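# Place bottles upright on ledges matching their cap colours

## Task

For every bottle, set it standing upright on the wall ledge whose coloured label strip is the same colour as that bottle's cap, with the bottle's entire base resting on that ledge; this has to hold after the robot lets go.

## Robot and tools

ROBOT. Two seven-joint arms, left_arm and right_arm, each ending in a two-finger parallel gripper. A gripper pose does not fix the elbow, so a big wrist turn can swing the arm. Equal joint values on both arms give mirrored postures.

FRAME. All positions and orientations are in one scene frame. Its origin lies on the plane z = 0, under the midpoint between the two arm bases, which sit 0.70 m above it. +x points forward (the direction both arms face), +z points up, and left_arm is on the +y side. Arm names do not correspond to image left or right. Reported hand positions and orientations can be off by up to a few centimetres, more at long reach.

GRIPPER AXES. The fingers point along the gripper's +z axis and close along its y axis. end_effector_position is the spot between the finger pads when closed, under 1 cm behind the fingertips. Closing pushes the fingertips about 17 mm further along +z, mostly while the pads are still more than 70 mm apart.

ROW FORMAT (used by execute_actions and move). Always 16 numbers, even if one arm is idle: left_arm x, y, z, qw, qx, qy, qz, opening, then right_arm in the same order. x, y, z are an absolute target position for end_effector_position in metres; qw, qx, qy, qz an absolute target orientation quaternion, w first, both in the scene frame. Opening runs from -1 (closed) to +1 (fully open, 0.145 m); it is a command, so 0 means half open, not unchanged. To keep an arm still, resend its last reported pose and its current opening every call. To hold a gripper's orientation, repeat the same quaternion in every row rather than copying a drifted reported one. Commanding the measured pose can relieve a press.

execute_actions(actions, cameras). actions is a list of actions; each action is a table of up to 15 rows, one row per 1/30 s control step; a shorter table repeats its last row to fill 15 steps (0.5 s). An action is rejected for both arms if any target lies more than 0.6 m from that gripper's current position along any of the gripper's own axes; if the first action fails this against the latest reported state, or any action is malformed, the whole call is rejected. Each step, orientation commands are clipped to within 32 degrees of the measured one, and position takes priority over orientation if both cannot be met, so one action may fall short; the result's Hand target line shows where each arm is actually being sent, and you must command the remainder next. An empty actions list just returns state and images. cameras: omitted, null or ["all"] for all, [] for none, or a list of names (cam_high, cam_low); an unknown name invalidates the call.

move(target, speed, blend, opening_speed, blocking, cameras). target is one 16-number row or a list of up to 15 rows (absolute poses, no 0.6 m check). Each gripper follows a straight line from its Hand target, turning the short way. speed: m/s, 0.002 to 1.1, default 0.25, one value or one per target; rotation capped at twice that in rad/s. blend: metres of corner rounding per target; 0 (default) goes on once the target is reached. opening_speed: rate of opening change per second on the -1..1 scale, at least 0.2. blocking=false returns after about 0.5 s while the move continues; a new move replaces the running one. Paths take at least 0.5 s, are cut off at 10 s, and do not avoid obstacles or the other arm. Grippers lag, can stray, and may spike well above speed, especially with a nearly straight arm. Faster contact hits harder; aiming further past contact pushes harder. Opening changes in the first target apply at the start (pausing only if that target is within 3 mm of the gripper); later targets' openings apply after all arms and fingers settle there. The result ends with a move: line: done (at rest within 3 mm and 2 degrees), off_target, moving, held, fault; limits=paced means a pose was clipped, limits=held that steps were withheld. Neither done nor off_target says anything about contact.

wait(seconds, cameras): 0 to 10 s with arms holding their last command; a running move continues. stop(cameras): brakes the running move, needing room if fast. zoom_image(camera, region): camera cam_high or cam_low, region [x0, y0, x1, y1] in pixels from the top-left, at most 504 by 504, on the newest image of that camera. read_manual(section): licence texts only, section "licences". finished_scene(scene): ends the current scene, given its number; irreversible.

RESULTS. Each call returns poses, Hand target, Tool commands, joint positions (gripper last, in metres), joint velocities ("within noise" means at rest), joint torques (same order, arm weight included, offset and noisy; numbers 3 and 4 wrap at ±28 N m), grip_measured (measured opening on the -1..1 scale), and, for execute_actions, end_effector_position at some steps. Images come from cam_high and cam_low, both 896x504, with the stated calibrations, which may be slightly off.

GRIPPING. Full open to closed needs at least 0.5 s. To hold something, keep commanding an opening well below grip_measured; lower squeezes harder, up to about 10 N per pad on objects up to about 11 cm wide. Fast closing can squeeze too hard.

HEAT. Holding loads, stretched arms or pushing at unreachable poses heat motors, even while you think. MOTOR HOT appears at 85 °C; at 100 °C an OVER-TEMPERATURE FAULT stops the arm for 30 to 60 s or more, possibly without warning.

AVOID. Knocking or placing anything outside the work area, hitting or pressing the arms together (including closing a gripper on the other's fingers or bringing grippers or wrist cameras together, which the clearance check does not prevent), dropping or releasing moving objects, slams and hard pushes, and tipping bottles. Loose objects may occasionally get nudged by something.

Each tool is called after "Request:" as name(argument=value, ...), one argument or row to a line, values as JSON.

## Session

Request:
move(
  target=[
    [0.25,0.20,0.42,0,0.7071,0,0.7071,0.5,0.25,-0.20,0.42,0,0.7071,0,0.7071,0.5],
    [0.23,0.32,0.56,0,0.7071,0,0.7071,0.5,0.23,-0.32,0.56,0,0.7071,0,0.7071,0.5],
  ],
  blend=0.03,
  speed=0.3,
)

Request:
zoom_image(
  camera="cam_high",
  region=[420, 190, 700, 420],
)

Request:
zoom_image(
  camera="cam_low",
  region=[320, 120, 640, 400],
)

Scene clock: 4.77 s.
left_arm: end_effector_position=(+0.2297, +0.3212, +0.5599) grip_measured=+0.50 end_effector_quat_wxyz=(-0.003, +0.707, +0.002, +0.708) | right_arm: end_effector_position=(+0.2299, -0.3215, +0.5607) grip_measured=+0.50 end_effector_quat_wxyz=(+0.003, +0.706, -0.001, +0.708)
Joint positions: left_arm=[-1.355 0.988 0.687 2.054 1.082 -0.541 -0.1 0.112] | right_arm=[-1.058 0.744 0.657 2.054 0.967 -0.271 0.079 0.112]
Joint velocities: within noise
Joint torques (N m): left_arm=[-0.36 2.02 2.62 2.77 0.13 -0.6 0.23] | right_arm=[-0.59 3.36 2.71 2.8 0.26 -0.38 0.12]
Motor temperatures (°C): left_arm=[20 21 22 21 21 24 21] | right_arm=[20 22 22 19 20 19 21]
Hand target: left_arm +0.2300, +0.3200, +0.5600; +0.000, +0.707, +0.000, +0.707 | right_arm +0.2300, -0.3200, +0.5599; +0.000, +0.707, +0.000, +0.707
Off the commanded pose: left_arm 0.001 m, 0 deg | right_arm 0.002 m, 0 deg.
move: done

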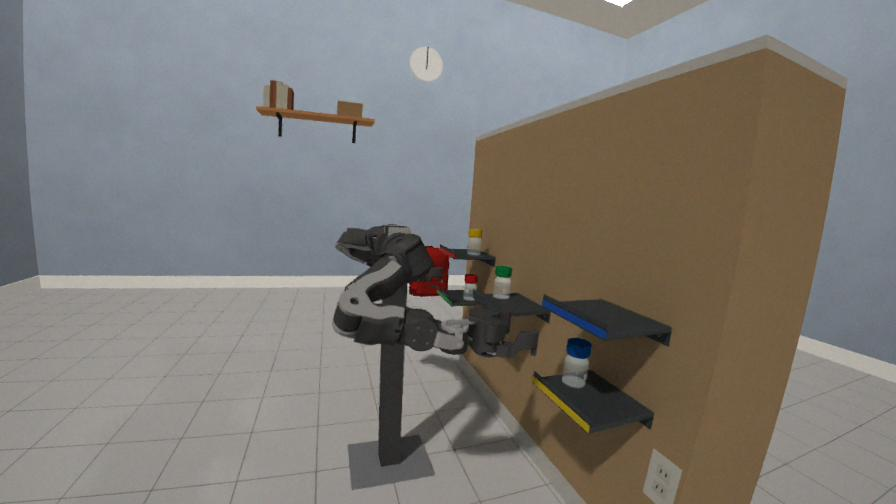

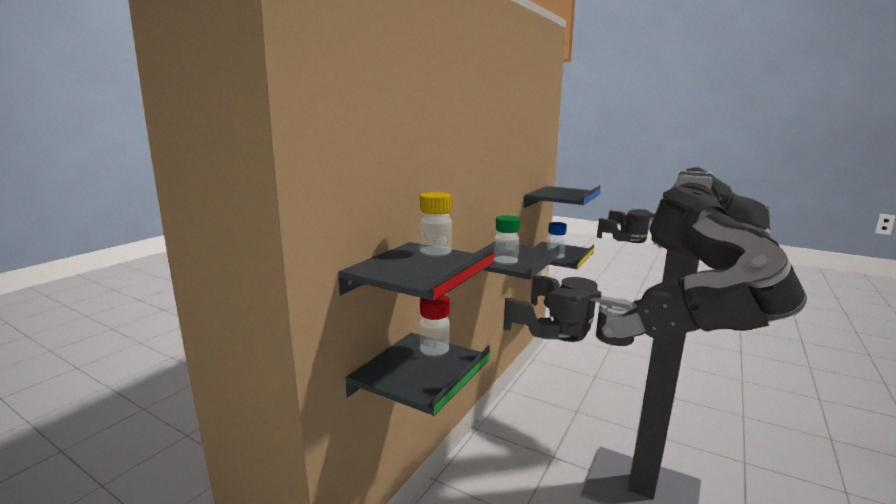

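Scaled by 1.800 from the camera's 896x504 image, which has a finer 1280x720 frame.

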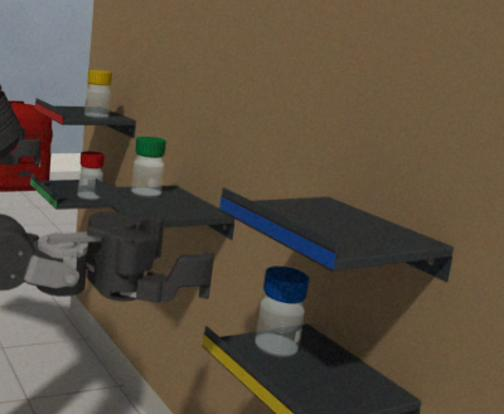

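Scaled by 1.575 from the camera's 896x504 image, which has a finer 1280x720 frame.

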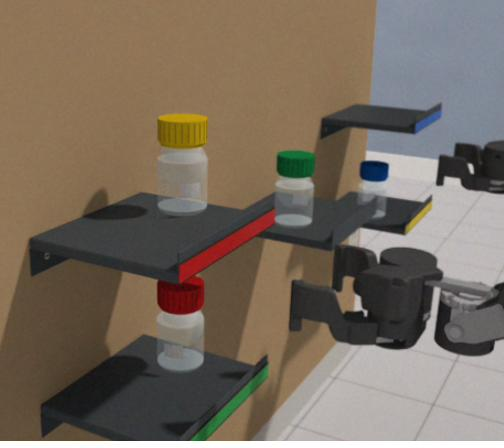

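Request:
move(
  target=[
    [0.22,0.38,0.42,0,0.7071,0,0.7071,0.5,0.22,-0.38,0.42,0,0.7071,0,0.7071,0.5],
    [0.25,0.38,0.33,0,0.7071,0,0.7071,0.5,0.25,-0.38,0.33,0,0.7071,0,0.7071,0.5],
    [0.22,0.36,0.45,0,0.7071,0,0.7071,0.5,0.22,-0.36,0.42,0,0.7071,0,0.7071,0.5],
    [0.24,0.34,0.67,0,0.7071,0,0.7071,0.5,0.25,-0.34,0.487,0,0.7071,0,0.7071,0.5],
    [0.385,0.34,0.684,0,0.7071,0,0.7071,0.5,0.385,-0.341,0.487,0,0.7071,0,0.7071,0.5],
  ],
  blend=0.03,
  speed=[0.35,0.35,0.35,0.35,0.25],
)

Request:
zoom_image(
  camera="cam_high",
  region=[440, 210, 640, 410],
)

Request:
zoom_image(
  camera="cam_low",
  region=[400, 160, 600, 280],
)

Scene clock: 47.20 s.
left_arm: end_effector_position=(+0.3855, +0.3385, +0.6850) grip_measured=+0.50 end_effector_quat_wxyz=(+0.001, +0.706, -0.004, +0.708) | right_arm: end_effector_position=(+0.3849, -0.3427, +0.4886) grip_measured=+0.50 end_effector_quat_wxyz=(+0.002, +0.706, -0.002, +0.708)
Joint positions: left_arm=[-1.006 1.622 0.926 1.687 1.584 -0.085 -0.152 0.112] | right_arm=[0.092 0.62 0.102 1.217 0.611 -0.144 0.281 0.112]
Joint velocities: within noise
Joint torques (N m): left_arm=[4.52 3.47 4.03 0.18 0.12 -0.64 0.01] | right_arm=[4 5.39 1.51 3.38 0.22 -0.44 0.1]
Motor temperatures (°C): left_arm=[20 21 24 21 21 24 21] | right_arm=[20 23 23 19 20 20 21]
Hand target: left_arm +0.3850, +0.3400, +0.6841; +0.000, +0.707, +0.000, +0.707 | right_arm +0.3850, -0.3409, +0.4870; +0.000, +0.707, +0.000, +0.707
Off the commanded pose: left_arm 0.002 m, 0 deg | right_arm 0.002 m, 0 deg.
joint sent to its limit (left arm) — joint 5 (forearm roll), upper limit. The joint targets still meet the commanded pose.
move: done

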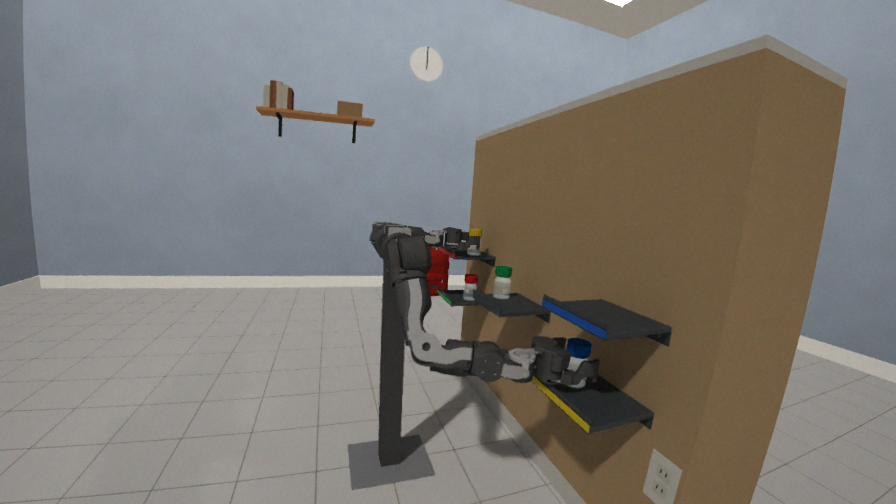

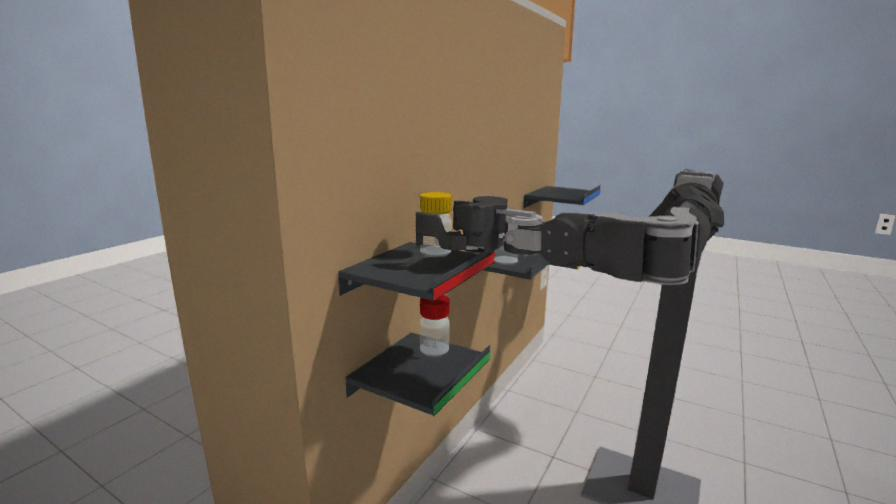

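Scaled by 2.520 from the camera's 896x504 image, which has a finer 1280x720 frame.

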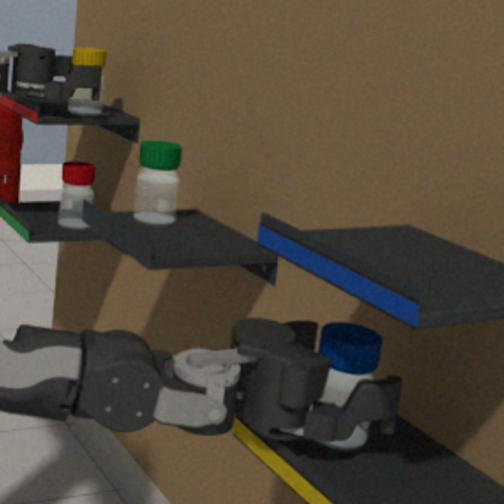

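Scaled by 2.520 from the camera's 896x504 image, which has a finer 1280x720 frame.

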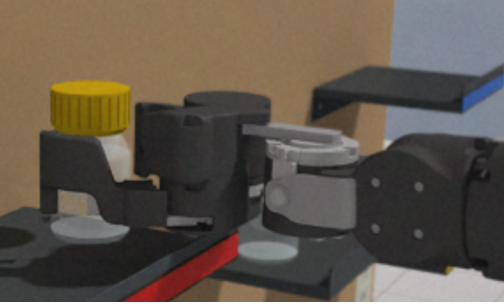

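Request:
move(
  target=[
    [0.385,0.34,0.684,0,0.7071,0,0.7071,-0.6,0.385,-0.341,0.487,0,0.7071,0,0.7071,-0.6],
    [0.385,0.34,0.728,0,0.7071,0,0.7071,-0.6,0.385,-0.341,0.527,0,0.7071,0,0.7071,-0.6],
    [0.25,0.32,0.72,0,0.7071,0,0.7071,-0.6,0.24,-0.34,0.54,0,0.7071,0,0.7071,-0.6],
    [0.26,0.25,0.69,0.0868,0.7018,-0.0868,0.7018,-0.6,0.235,-0.36,0.66,0,0.7071,0,0.7071,-0.6],
    [0.30,0.13,0.655,0.2418,0.6645,-0.2418,0.6645,-0.6,0.25,-0.38,0.74,0,0.7071,0,0.7071,-0.6],
    [0.37,-0.05,0.65,0.2418,0.6645,-0.2418,0.6645,-0.6,0.37,-0.39,0.735,0,0.7071,0,0.7071,-0.6],
  ],
  blend=[0,0.01,0.03,0.03,0.03,0],
  speed=[0.3,0.3,0.35,0.35,0.35,0.3],
  opening_speed=2.5,
)

Request:
zoom_image(
  camera="cam_high",
  region=[440, 210, 640, 410],
)

Request:
zoom_image(
  camera="cam_low",
  region=[440, 160, 640, 280],
)

Scene clock: 69.03 s.
left_arm: end_effector_position=(+0.3041, +0.0434, +0.6629) grip_measured=-0.24 end_effector_quat_wxyz=(+0.289, +0.668, -0.310, +0.611) | right_arm: end_effector_position=(+0.3699, -0.3895, +0.7336) grip_measured=-0.37 end_effector_quat_wxyz=(+0.000, +0.711, +0.002, +0.704)
Joint positions: left_arm=[-1.407 2.012 1.272 2.181 1.563 -0.08 -0.164 0.058] | right_arm=[-0.668 1.54 0.875 1.518 1.532 0.215 0.082 0.048]
Joint velocities: within noise
Joint torques (N m): left_arm=[5.55 0.54 3.7 0.42 0.07 -0.82 0.09] | right_arm=[3.39 6.63 4.57 0.42 0.29 -0.8 -0.1]
Motor temperatures (°C): left_arm=[21 21 25 21 21 24 21] | right_arm=[21 23 22 20 20 20 21]
Hand target: left_arm +0.3043, +0.0435, +0.6643; +0.291, +0.666, -0.308, +0.614 | right_arm +0.3700, -0.3900, +0.7350; +0.000, +0.707, +0.000, +0.707
Off the commanded pose: left_arm 0.115 m, 11 deg | right_arm 0.002 m, 1 deg.
joint read past its limit (left arm) — joint 2 (shoulder roll), upper limit.
joint sent to its limit (left arm) — joint 1 (shoulder pitch), lower limit; joint 2 (shoulder roll), upper limit. The joint targets are off in position and orientation.
move: off_target (left_arm)

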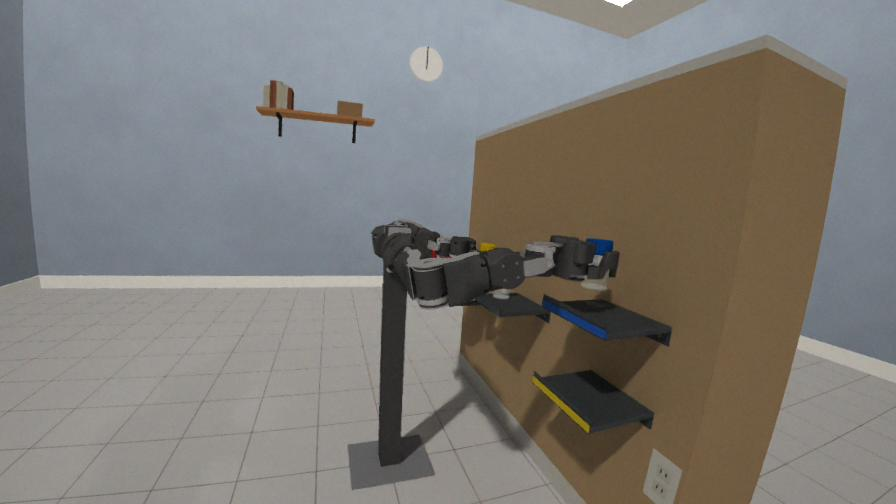

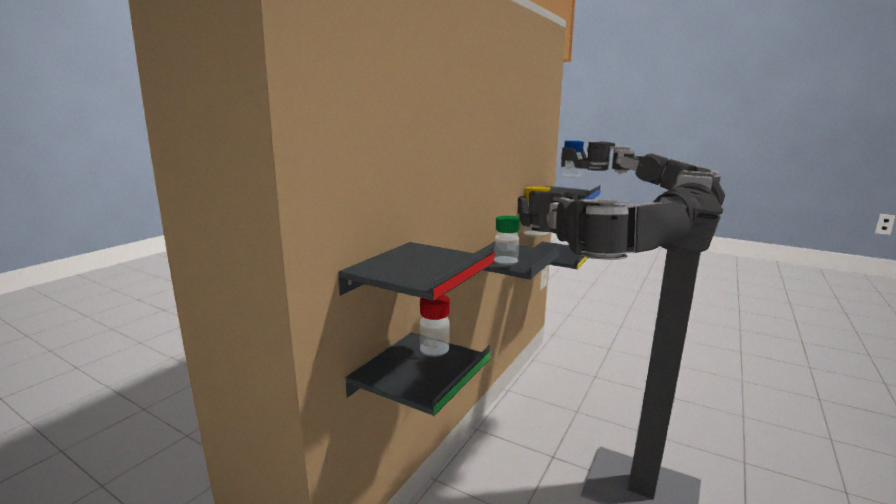

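Scaled by 2.520 from the camera's 896x504 image, which has a finer 1280x720 frame.

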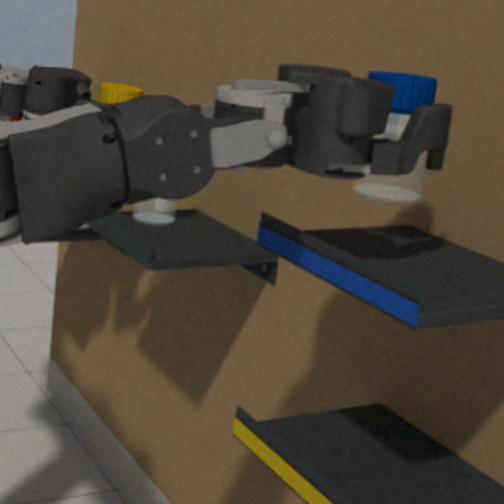

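Scaled by 2.520 from the camera's 896x504 image, which has a finer 1280x720 frame.

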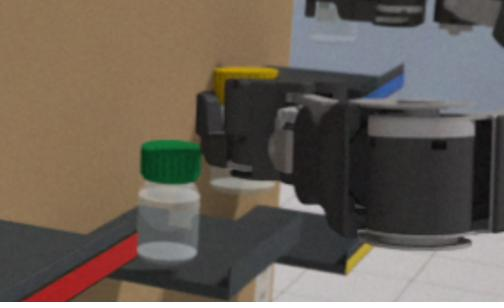

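Request:
move(
  target=[
    [0.26,0.25,0.67,0.0868,0.7018,-0.0868,0.7018,-0.6,0.37,-0.39,0.695,0,0.7071,0,0.7071,-0.6],
    [0.22,0.34,0.56,0,0.7071,0,0.7071,-0.6,0.37,-0.39,0.680,0,0.7071,0,0.7071,-0.6],
    [0.22,0.36,0.42,0,0.7071,0,0.7071,-0.6,0.37,-0.39,0.680,0,0.7071,0,0.7071,-0.6],
    [0.23,0.36,0.34,0,0.7071,0,0.7071,-0.6,0.37,-0.39,0.684,0,0.7071,0,0.7071,0.3],
    [0.22,0.34,0.50,0,0.7071,0,0.7071,-0.6,0.25,-0.36,0.70,0,0.7071,0,0.7071,0.3],
  ],
  blend=[0.02,0,0.03,0,0],
  speed=0.35,
  opening_speed=2,
)

Request:
zoom_image(
  camera="cam_high",
  region=[440, 210, 700, 410],
)

Scene clock: 93.17 s.
left_arm: end_effector_position=(+0.2200, +0.3385, +0.4986) grip_measured=-0.24 end_effector_quat_wxyz=(+0.003, +0.710, -0.003, +0.704) | right_arm: end_effector_position=(+0.2502, -0.3607, +0.6993) grip_measured=+0.30 end_effector_quat_wxyz=(+0.001, +0.707, -0.002, +0.707)
Joint positions: left_arm=[-0.588 0.277 0.741 1.766 0.571 -0.089 0.635 0.058] | right_arm=[-0.967 0.909 1.32 2.063 1.356 0.375 0.16 0.098]
Joint velocities: within noise
Joint torques (N m): left_arm=[0.59 3.18 2.13 4.7 0.53 -0.62 -0.02] | right_arm=[0.04 4.21 4.74 1.2 0.29 -0.28 0.15]
Motor temperatures (°C): left_arm=[21 21 26 21 21 25 21] | right_arm=[21 24 24 19 20 20 21]
Hand target: left_arm +0.2199, +0.3400, +0.5000; +0.000, +0.707, +0.000, +0.707 | right_arm +0.2500, -0.3600, +0.7000; +0.000, +0.707, +0.000, +0.707
Off the commanded pose: left_arm 0.002 m, 1 deg | right_arm 0.001 m, 0 deg.
move: done

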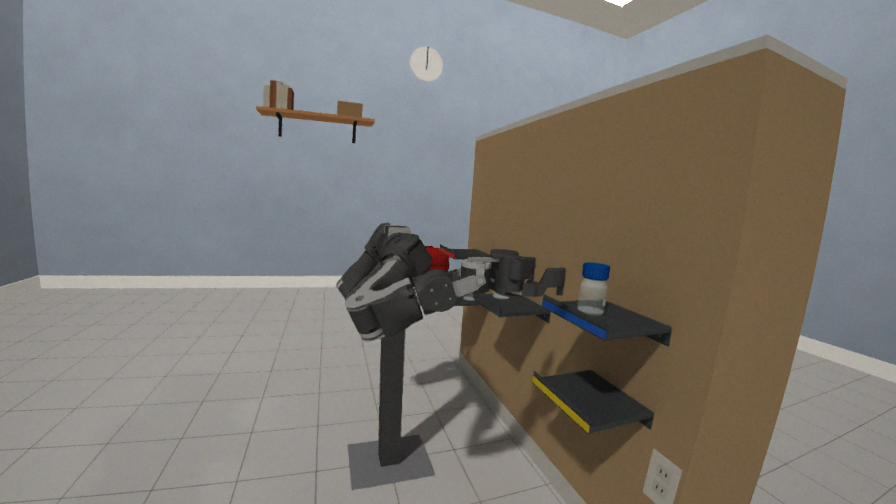

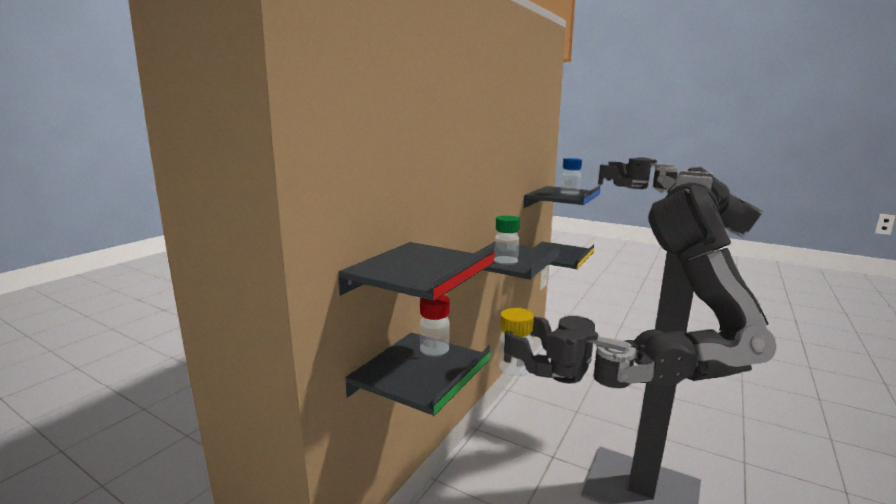

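Scaled by 1.938 from the camera's 896x504 image, which has a finer 1280x720 frame.

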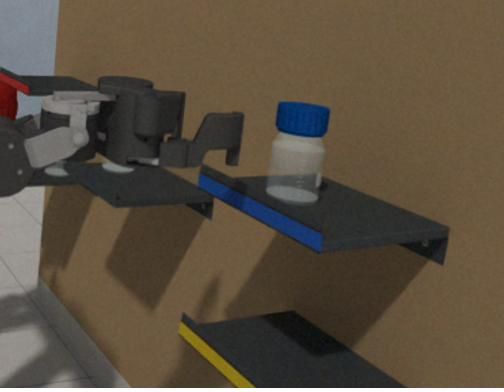

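Request:
move(
  target=[
    [0.25,0.25,0.60,0.0868,0.7018,-0.0868,0.7018,-0.6,0.22,-0.38,0.52,0,0.7071,0,0.7071,0.3],
    [0.29,0.14,0.645,0.2418,0.6645,-0.2418,0.6645,-0.6,0.23,-0.38,0.40,0,0.7071,0,0.7071,0.3],
    [0.37,-0.05,0.645,0.2418,0.6645,-0.2418,0.6645,-0.6,0.25,-0.38,0.34,0,0.7071,0,0.7071,0.3],
    [0.37,-0.05,0.597,0.2418,0.6645,-0.2418,0.6645,-0.6,0.24,-0.36,0.48,0,0.7071,0,0.7071,0.3],
  ],
  blend=[0.03,0.03,0,0],
  speed=0.35,
)

Request:
zoom_image(
  camera="cam_low",
  region=[440, 160, 640, 280],
)

Request:
zoom_image(
  camera="cam_high",
  region=[440, 230, 600, 340],
)

Scene clock: 109.17 s.
left_arm: end_effector_position=(+0.3702, -0.0496, +0.6027) grip_measured=-0.24 end_effector_quat_wxyz=(+0.241, +0.660, -0.240, +0.670) | right_arm: end_effector_position=(+0.2403, -0.3582, +0.4808) grip_measured=+0.30 end_effector_quat_wxyz=(-0.001, +0.706, +0.005, +0.708)
Joint positions: left_arm=[0.432 0.064 -0.546 1.743 0.306 0.484 0.06 0.058] | right_arm=[-0.525 0.425 0.626 1.569 0.635 -0.205 0.585 0.098]
Joint velocities: within noise
Joint torques (N m): left_arm=[5.87 -1.07 0.17 3.19 0.22 -0.67 0.19] | right_arm=[0.17 4.55 2.88 3.07 0.49 -0.2 -0.16]
Motor temperatures (°C): left_arm=[21 21 25 22 21 25 21] | right_arm=[20 24 24 19 20 20 21]
Hand target: left_arm +0.3700, -0.0500, +0.5969; +0.242, +0.665, -0.242, +0.664 | right_arm +0.2400, -0.3600, +0.4801; +0.000, +0.707, +0.000, +0.707
Off the commanded pose: left_arm 0.006 m, 1 deg | right_arm 0.002 m, 1 deg.
move: off_target (left_arm)

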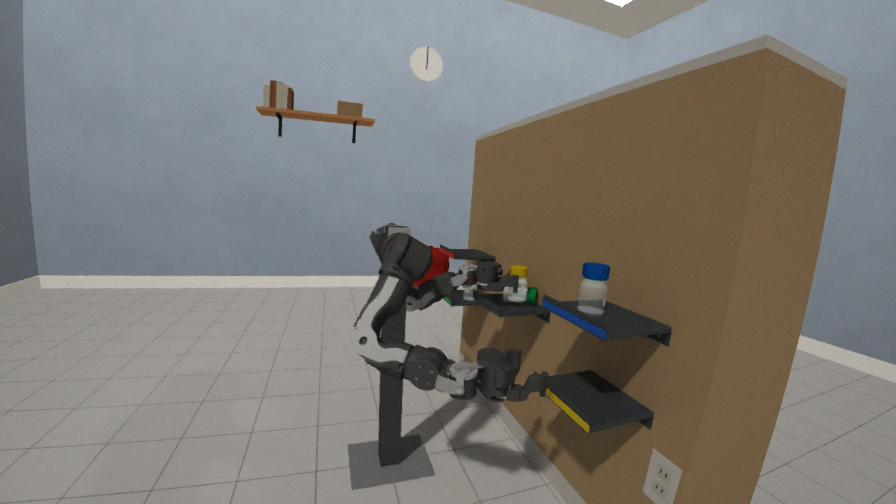

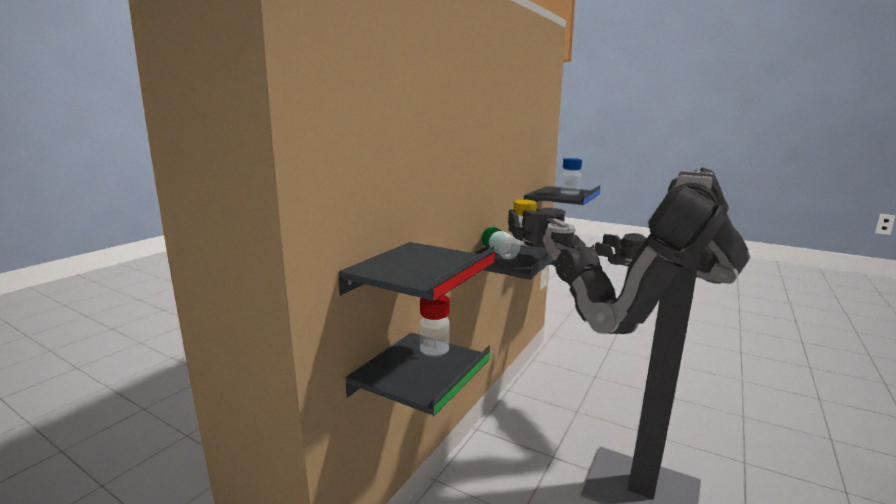

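Scaled by 2.520 from the camera's 896x504 image, which has a finer 1280x720 frame.

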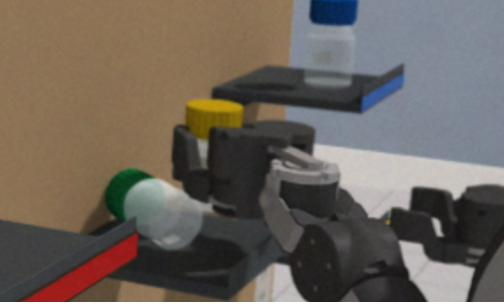

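Scaled by 3.150 from the camera's 896x504 image, which has a finer 1280x720 frame.

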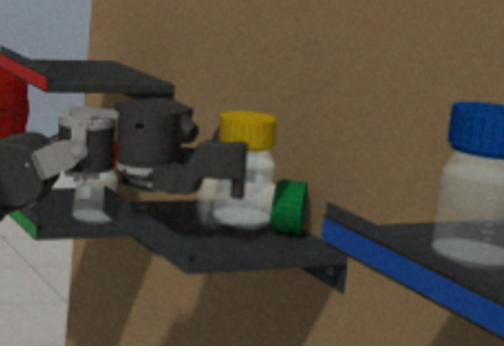

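Request:
move(
  target=[
    [0.37,-0.055,0.64,0.2418,0.6645,-0.2418,0.6645,-0.6,0.24,-0.36,0.48,0,0.7071,0,0.7071,0.3],
    [0.365,-0.095,0.64,0.2418,0.6645,-0.2418,0.6645,-0.6,0.24,-0.36,0.48,0,0.7071,0,0.7071,0.3],
    [0.365,-0.095,0.602,0.2418,0.6645,-0.2418,0.6645,-0.6,0.24,-0.36,0.48,0,0.7071,0,0.7071,0.3],
    [0.365,-0.095,0.580,0.2418,0.6645,-0.2418,0.6645,-0.6,0.24,-0.36,0.5,0,0.7071,0,0.7071,0.3],
  ],
  blend=[0.01,0.01,0,0],
  speed=[0.2,0.25,0.2,0.05],
)

Request:
zoom_image(
  camera="cam_low",
  region=[460, 180, 580, 280],
)

Request:
zoom_image(
  camera="cam_high",
  region=[460, 250, 580, 330],
)

Scene clock: 171.67 s.
left_arm: end_effector_position=(+0.3652, -0.0946, +0.5812) grip_measured=-0.24 end_effector_quat_wxyz=(+0.241, +0.666, -0.241, +0.664) | right_arm: end_effector_position=(+0.2403, -0.3583, +0.4995) grip_measured=+0.30 end_effector_quat_wxyz=(-0.002, +0.707, +0.003, +0.707)
Joint positions: left_arm=[0.422 -0.061 -0.652 1.611 0.227 0.409 -0.022 0.058] | right_arm=[-0.555 0.436 0.666 1.653 0.659 -0.13 0.563 0.098]
Joint velocities: within noise
Joint torques (N m): left_arm=[6.74 -2.44 0.03 4.23 0.1 -0.99 0.19] | right_arm=[0.25 4.79 3.43 3.71 0.52 -0.22 -0.17]
Motor temperatures (°C): left_arm=[23 21 23 22 21 25 21] | right_arm=[20 24 23 20 20 20 21]
Hand target: left_arm +0.3649, -0.0950, +0.5800; +0.242, +0.664, -0.242, +0.664 | right_arm +0.2400, -0.3600, +0.4999; +0.000, +0.707, +0.000, +0.707
Off the commanded pose: left_arm 0.001 m, 0 deg | right_arm 0.002 m, 0 deg.
move: done

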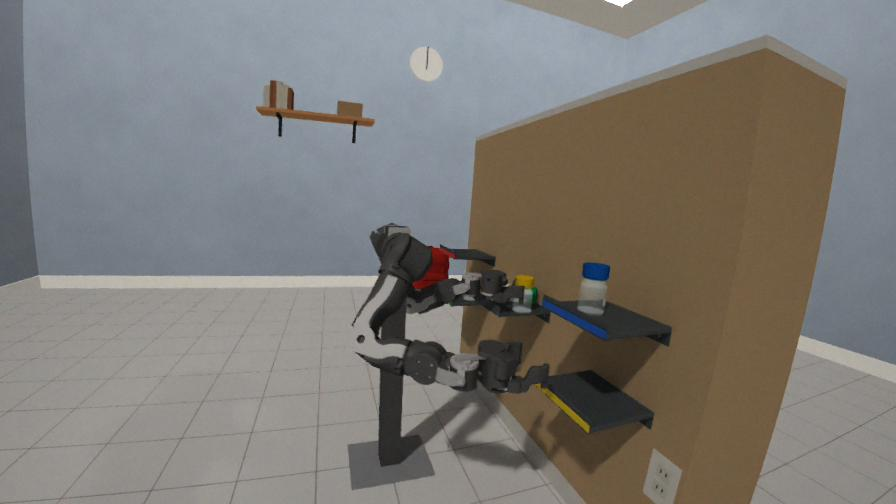

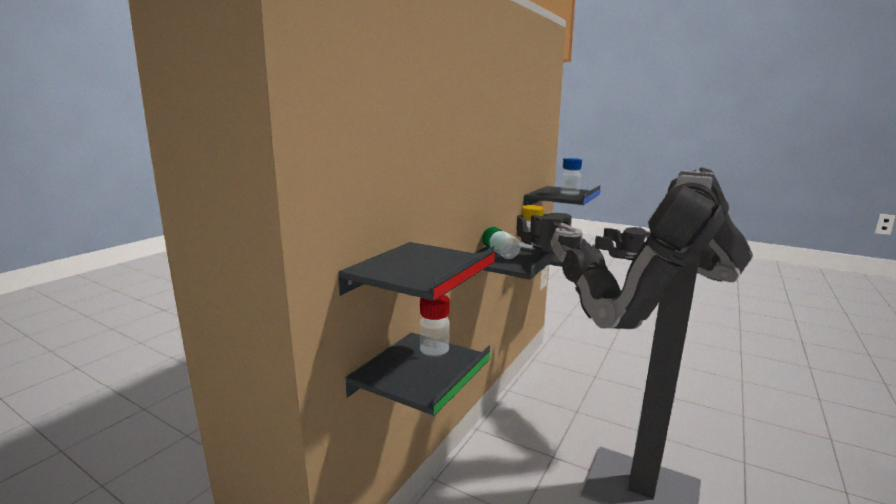

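Scaled by 4.200 from the camera's 896x504 image, which has a finer 1280x720 frame.

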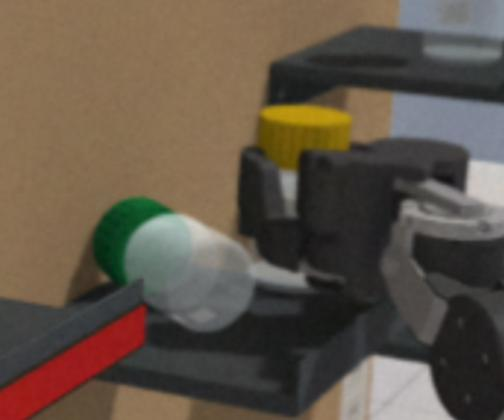

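Scaled by 4.200 from the camera's 896x504 image, which has a finer 1280x720 frame.

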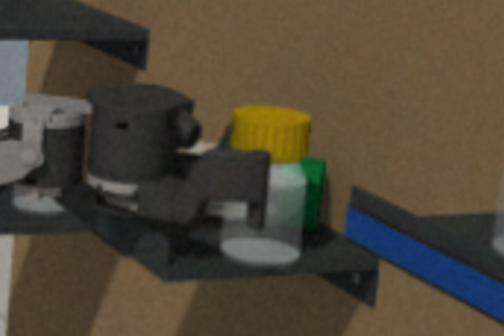

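Request:
move(
  target=[
    [0.365,-0.095,0.570,0.2418,0.6645,-0.2418,0.6645,-0.6,0.25,-0.30,0.56,-0.0868,0.7018,0.0868,0.7018,0.3],
  ],
  speed=[0.04],
)

Request:
zoom_image(
  camera="cam_low",
  region=[460, 180, 580, 280],
)

Scene clock: 185.43 s.
left_arm: end_effector_position=(+0.3653, -0.0950, +0.5808) grip_measured=-0.24 end_effector_quat_wxyz=(+0.244, +0.653, -0.238, +0.676) | right_arm: end_effector_position=(+0.2500, -0.2993, +0.5592) grip_measured=+0.30 end_effector_quat_wxyz=(-0.088, +0.701, +0.087, +0.702)
Joint positions: left_arm=[0.417 -0.052 -0.662 1.593 0.227 0.345 -0.022 0.058] | right_arm=[-0.66 0.571 0.685 1.927 0.804 0.039 0.563 0.098]
Joint velocities: within noise
Joint torques (N m): left_arm=[5.05 -1.7 -0.31 2.82 0.17 -0.32 0.14] | right_arm=[0.04 4.84 3.88 3.37 0.53 -0.22 -0.04]
Motor temperatures (°C): left_arm=[23 21 23 22 21 25 21] | right_arm=[20 24 23 20 20 20 21]
Hand target: left_arm +0.3648, -0.0949, +0.5701; +0.242, +0.664, -0.242, +0.665 | right_arm +0.2500, -0.3001, +0.5601; -0.087, +0.702, +0.087, +0.702
Off the commanded pose: left_arm 0.011 m, 2 deg | right_arm 0.001 m, 0 deg.
move: off_target (left_arm)

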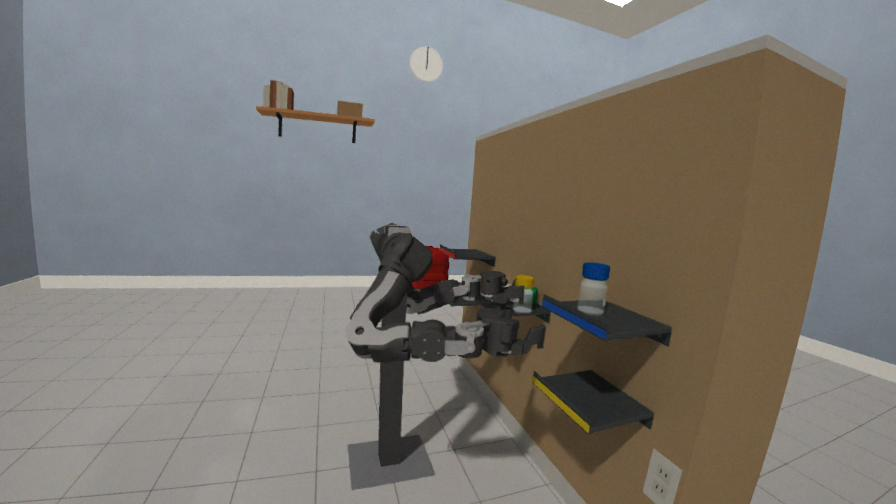

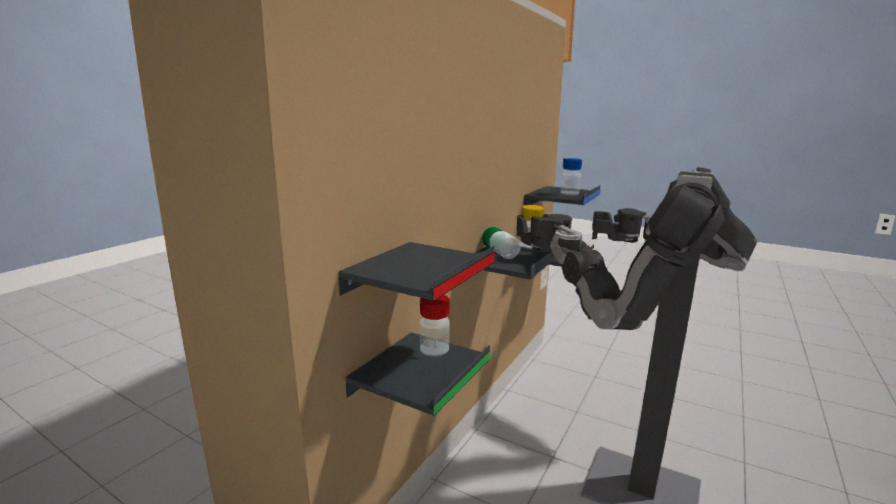

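Scaled by 4.200 from the camera's 896x504 image, which has a finer 1280x720 frame.

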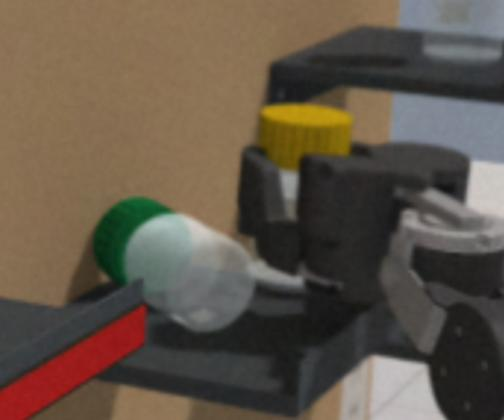

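Request:
move(
  target=[
    [0.365,-0.095,0.579,0.2418,0.6645,-0.2418,0.6645,0.15,0.25,-0.30,0.58,-0.0868,0.7018,0.0868,0.7018,0.3],
    [0.295,-0.036,0.60,0.2418,0.6645,-0.2418,0.6645,0.15,0.26,-0.28,0.61,-0.0868,0.7018,0.0868,0.7018,0.3],
    [0.28,0.08,0.70,0.183,0.683,-0.183,0.683,0.5,0.29,-0.19,0.61,-0.2418,0.6645,0.2418,0.6645,0.3],
    [0.27,0.20,0.72,0.183,0.683,-0.183,0.683,0.5,0.363,-0.096,0.586,-0.2418,0.6645,0.2418,0.6645,0.3],
  ],
  blend=[0,0.02,0.02,0],
  speed=[0.05,0.25,0.35,0.3],
  opening_speed=2,
)

Request:
zoom_image(
  camera="cam_low",
  region=[460, 180, 580, 280],
)

Request:
zoom_image(
  camera="cam_high",
  region=[460, 250, 580, 330],
)

Scene clock: 207.87 s.
left_arm: end_effector_position=(+0.2703, +0.2007, +0.7202) grip_measured=+0.50 end_effector_quat_wxyz=(+0.182, +0.683, -0.181, +0.683) | right_arm: end_effector_position=(+0.3475, -0.1112, +0.5934) grip_measured=+0.30 end_effector_quat_wxyz=(-0.223, +0.731, +0.279, +0.582)
Joint positions: left_arm=[-0.142 0.949 0.719 2.275 1.341 0.77 0.185 0.112] | right_arm=[-1.31 1.998 0.913 1.937 1.531 -0.204 -0.034 0.098]
Joint velocities: within noise
Joint torques (N m): left_arm=[2.73 5.37 1.66 1.16 0.14 -0.66 0.23] | right_arm=[4.47 1.02 4.98 0.51 0.18 -0.29 0.19]
Motor temperatures (°C): left_arm=[23 21 23 22 21 25 21] | right_arm=[21 30 26 20 20 27 24]
Hand target: left_arm +0.2700, +0.2000, +0.7200; +0.183, +0.683, -0.183, +0.683 | right_arm +0.3472, -0.1107, +0.5936; -0.225, +0.731, +0.280, +0.580
Off the commanded pose: left_arm 0.001 m, 0 deg | right_arm 0.023 m, 13 deg.
joint read past its limit (right arm) — joint 2 (shoulder roll), upper limit.
joint sent to its limit (right arm) — joint 1 (shoulder pitch), lower limit; joint 2 (shoulder roll), upper limit. The joint targets are off in position and orientation.
move: off_target (right_arm); blend cut to 0 m at target 3; target 3's new opening was sent with left_arm's hand 0.001 m and 7 deg from that target; limits=paced

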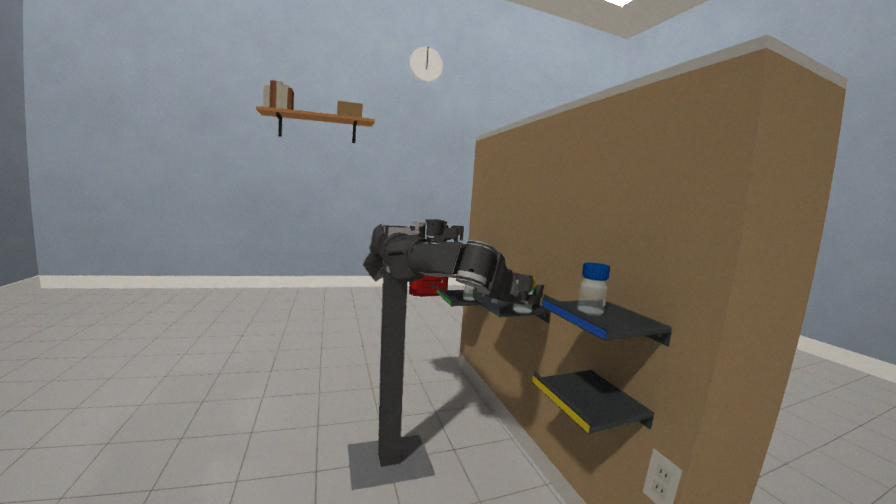

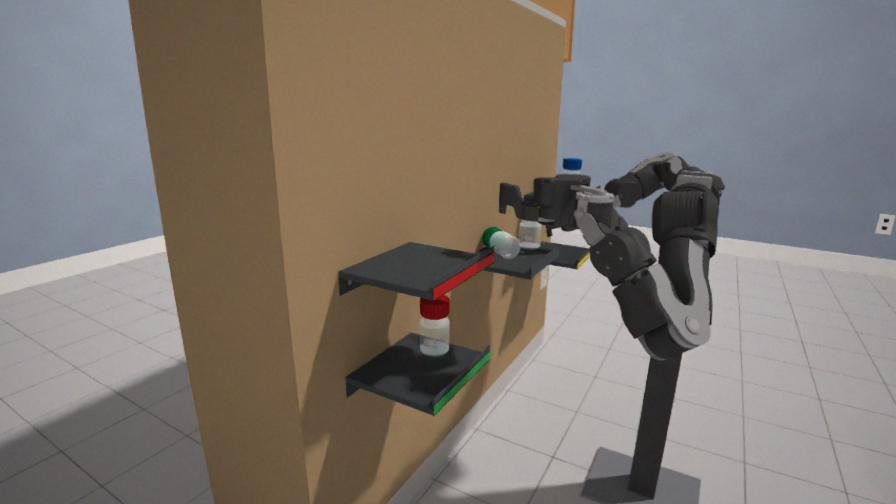

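Scaled by 4.200 from the camera's 896x504 image, which has a finer 1280x720 frame.

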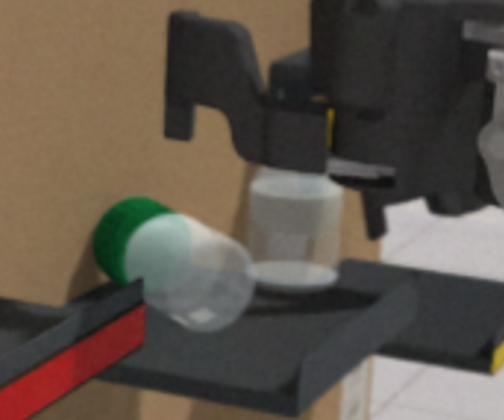

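Scaled by 4.200 from the camera's 896x504 image, which has a finer 1280x720 frame.

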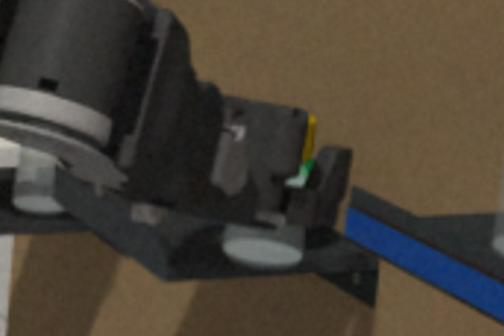

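Request:
move(
  target=[
    [0.25,0.28,0.68,0.0868,0.7018,-0.0868,0.7018,0.5,0.29,-0.165,0.60,-0.2418,0.6645,0.2418,0.6645,0.3],
    [0.23,0.33,0.58,0,0.7071,0,0.7071,0.5,0.24,-0.28,0.56,-0.0868,0.7018,0.0868,0.7018,0.3],
    [0.25,0.345,0.487,0,0.7071,0,0.7071,0.5,0.22,-0.37,0.42,0,0.7071,0,0.7071,0.3],
    [0.30,0.345,0.487,0,0.7071,0,0.7071,0.5,0.24,-0.38,0.34,0,0.7071,0,0.7071,0.3],
    [0.385,0.345,0.487,0,0.7071,0,0.7071,0.5,0.23,-0.34,0.46,0,0.7071,0,0.7071,0.3],
  ],
  blend=[0.03,0.03,0.02,0,0],
  speed=[0.3,0.35,0.35,0.35,0.3],
)

Request:
zoom_image(
  camera="cam_low",
  region=[360, 200, 580, 390],
)

Request:
zoom_image(
  camera="cam_high",
  region=[440, 230, 600, 340],
)

Scene clock: 231.57 s.
left_arm: end_effector_position=(+0.3857, +0.3442, +0.4900) grip_measured=+0.50 end_effector_quat_wxyz=(+0.001, +0.705, -0.002, +0.710) | right_arm: end_effector_position=(+0.2303, -0.3383, +0.4611) grip_measured=+0.30 end_effector_quat_wxyz=(-0.002, +0.705, +0.002, +0.709)
Joint positions: left_arm=[0.135 0.481 0.305 1.203 0.412 -0.074 0.433 0.112] | right_arm=[-0.651 0.513 0.427 1.572 0.721 -0.404 0.41 0.098]
Joint velocities: within noise
Joint torques (N m): left_arm=[5.39 5.1 0.94 3.99 0.3 -0.6 0.03] | right_arm=[-0.28 4.5 2.99 2.88 0.32 -0.23 -0.13]
Motor temperatures (°C): left_arm=[22 22 23 21 21 25 21] | right_arm=[21 25 25 20 20 22 22]
Hand target: left_arm +0.3850, +0.3450, +0.4870; +0.000, +0.707, +0.000, +0.707 | right_arm +0.2300, -0.3400, +0.4600; +0.000, +0.707, +0.000, +0.707
Off the commanded pose: left_arm 0.003 m, 0 deg | right_arm 0.002 m, 1 deg.
move: done

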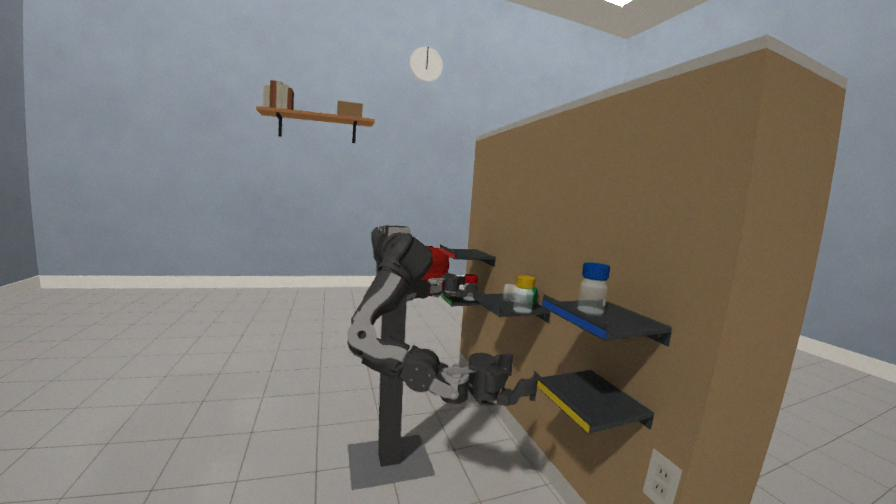

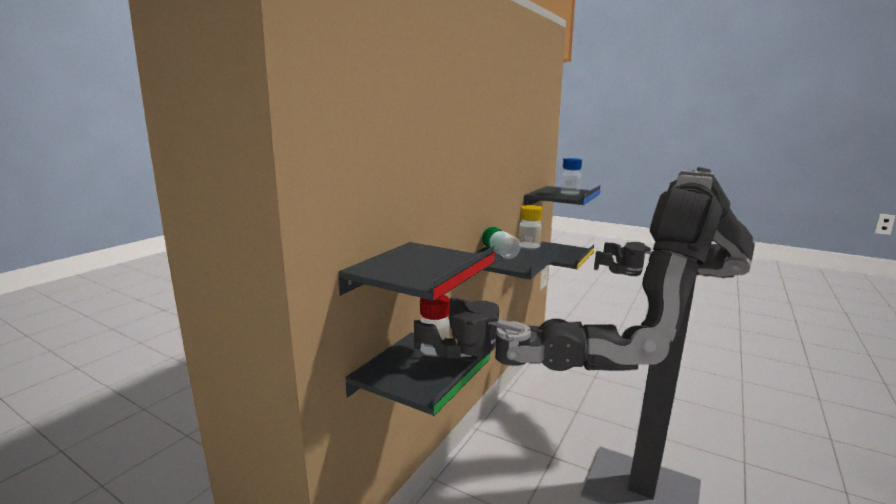

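Scaled by 2.291 from the camera's 896x504 image, which has a finer 1280x720 frame.

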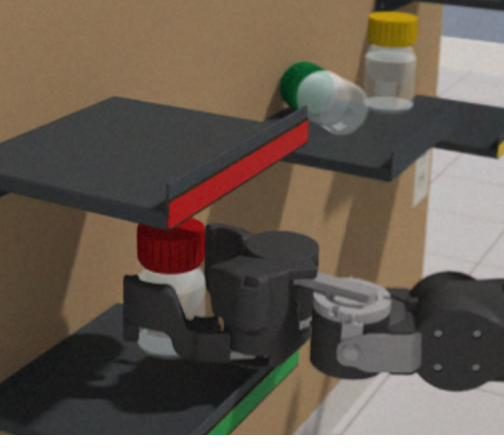

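Scaled by 3.150 from the camera's 896x504 image, which has a finer 1280x720 frame.

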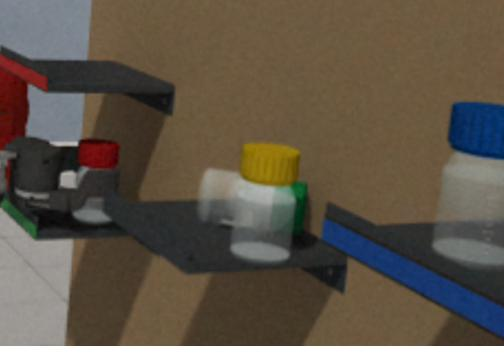

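Request:
move(
  target=[
    [0.386,0.345,0.488,0,0.7071,0,0.7071,-0.6,0.23,-0.32,0.50,0,0.7071,0,0.7071,0.3],
    [0.386,0.345,0.526,0,0.7071,0,0.7071,-0.6,0.26,-0.24,0.58,-0.0868,0.7018,0.0868,0.7018,0.4],
    [0.235,0.345,0.535,0,0.7071,0,0.7071,-0.6,0.31,-0.135,0.61,-0.1228,0.6964,0.1228,0.6964,0.4],
    [0.23,0.36,0.65,0,0.7071,0,0.7071,-0.6,0.31,-0.125,0.61,-0.1228,0.6964,0.1228,0.6964,0.4],
    [0.25,0.38,0.735,0,0.7071,0,0.7071,-0.6,0.33,-0.11,0.59,-0.1228,0.6964,0.1228,0.6964,0.4],
    [0.37,0.38,0.735,0,0.7071,0,0.7071,-0.6,0.364,-0.097,0.586,-0.1228,0.6964,0.1228,0.6964,0.4],
  ],
  blend=[0,0.01,0.02,0.03,0.02,0],
  speed=[0.3,0.25,0.3,0.35,0.3,0.25],
  opening_speed=2.5,
)

Request:
zoom_image(
  camera="cam_low",
  region=[360, 150, 600, 340],
)

Request:
zoom_image(
  camera="cam_high",
  region=[440, 210, 600, 340],
)

Scene clock: 247.37 s.
left_arm: end_effector_position=(+0.3696, +0.3789, +0.7343) grip_measured=-0.24 end_effector_quat_wxyz=(+0.001, +0.710, -0.003, +0.704) | right_arm: end_effector_position=(+0.3642, -0.0987, +0.5871) grip_measured=+0.40 end_effector_quat_wxyz=(-0.121, +0.696, +0.120, +0.697)
Joint positions: left_arm=[0.188 1.345 0.237 1.568 1.322 0.427 0.067 0.057] | right_arm=[0.216 0.523 -0.396 1.991 0.607 0.36 -0.233 0.105]
Joint velocities: within noise
Joint torques (N m): left_arm=[6.13 6.84 2.66 1.1 0.13 -0.94 -0.04] | right_arm=[4.23 1.57 1.11 3.02 -0.07 -0.53 0.15]
Motor temperatures (°C): left_arm=[22 23 23 22 21 25 21] | right_arm=[21 25 24 20 20 21 22]
Hand target: left_arm +0.3700, +0.3801, +0.7349; +0.000, +0.707, +0.000, +0.707 | right_arm +0.3640, -0.0970, +0.5861; -0.123, +0.696, +0.123, +0.696
Off the commanded pose: left_arm 0.001 m, 1 deg | right_arm 0.002 m, 0 deg.
move: done; blend cut to 0 m at target 2

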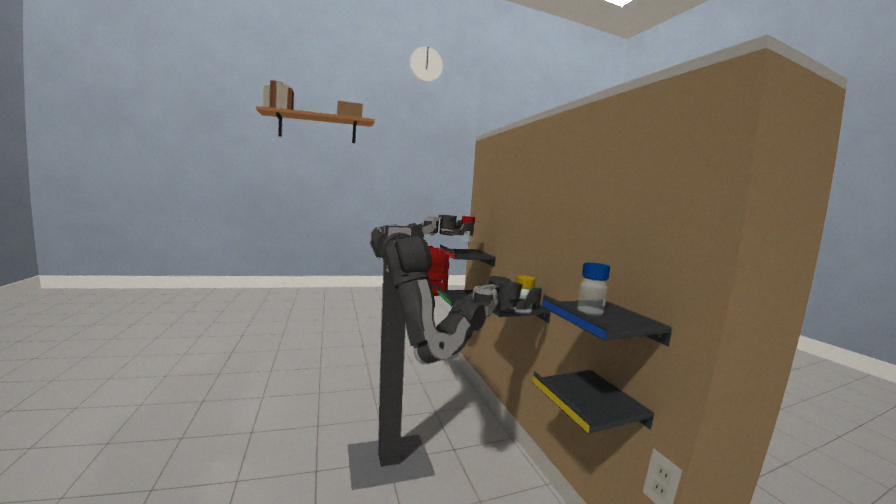

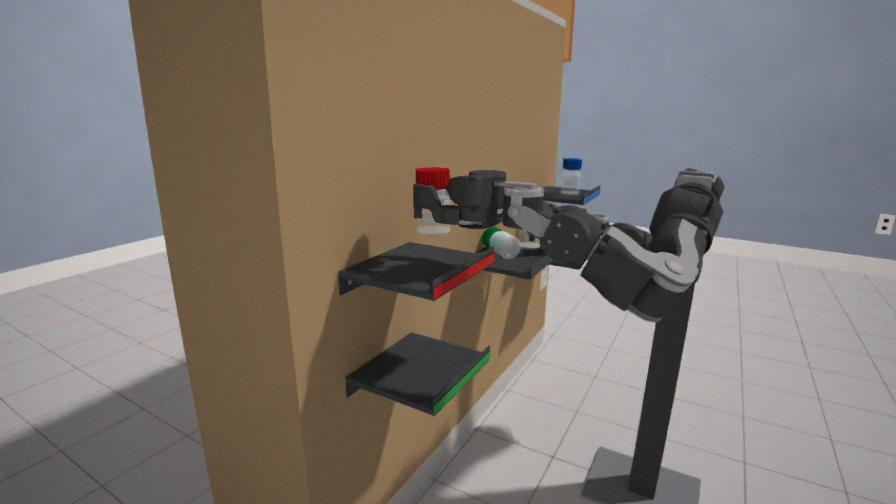

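Scaled by 2.100 from the camera's 896x504 image, which has a finer 1280x720 frame.

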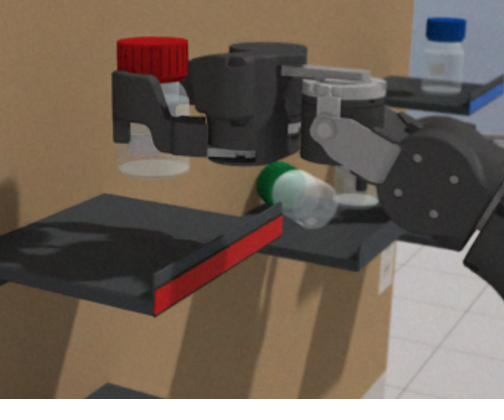

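Scaled by 3.150 from the camera's 896x504 image, which has a finer 1280x720 frame.

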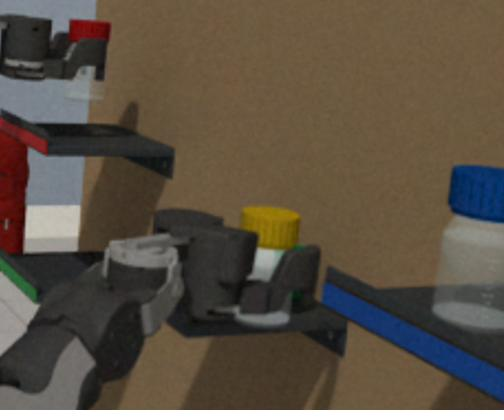

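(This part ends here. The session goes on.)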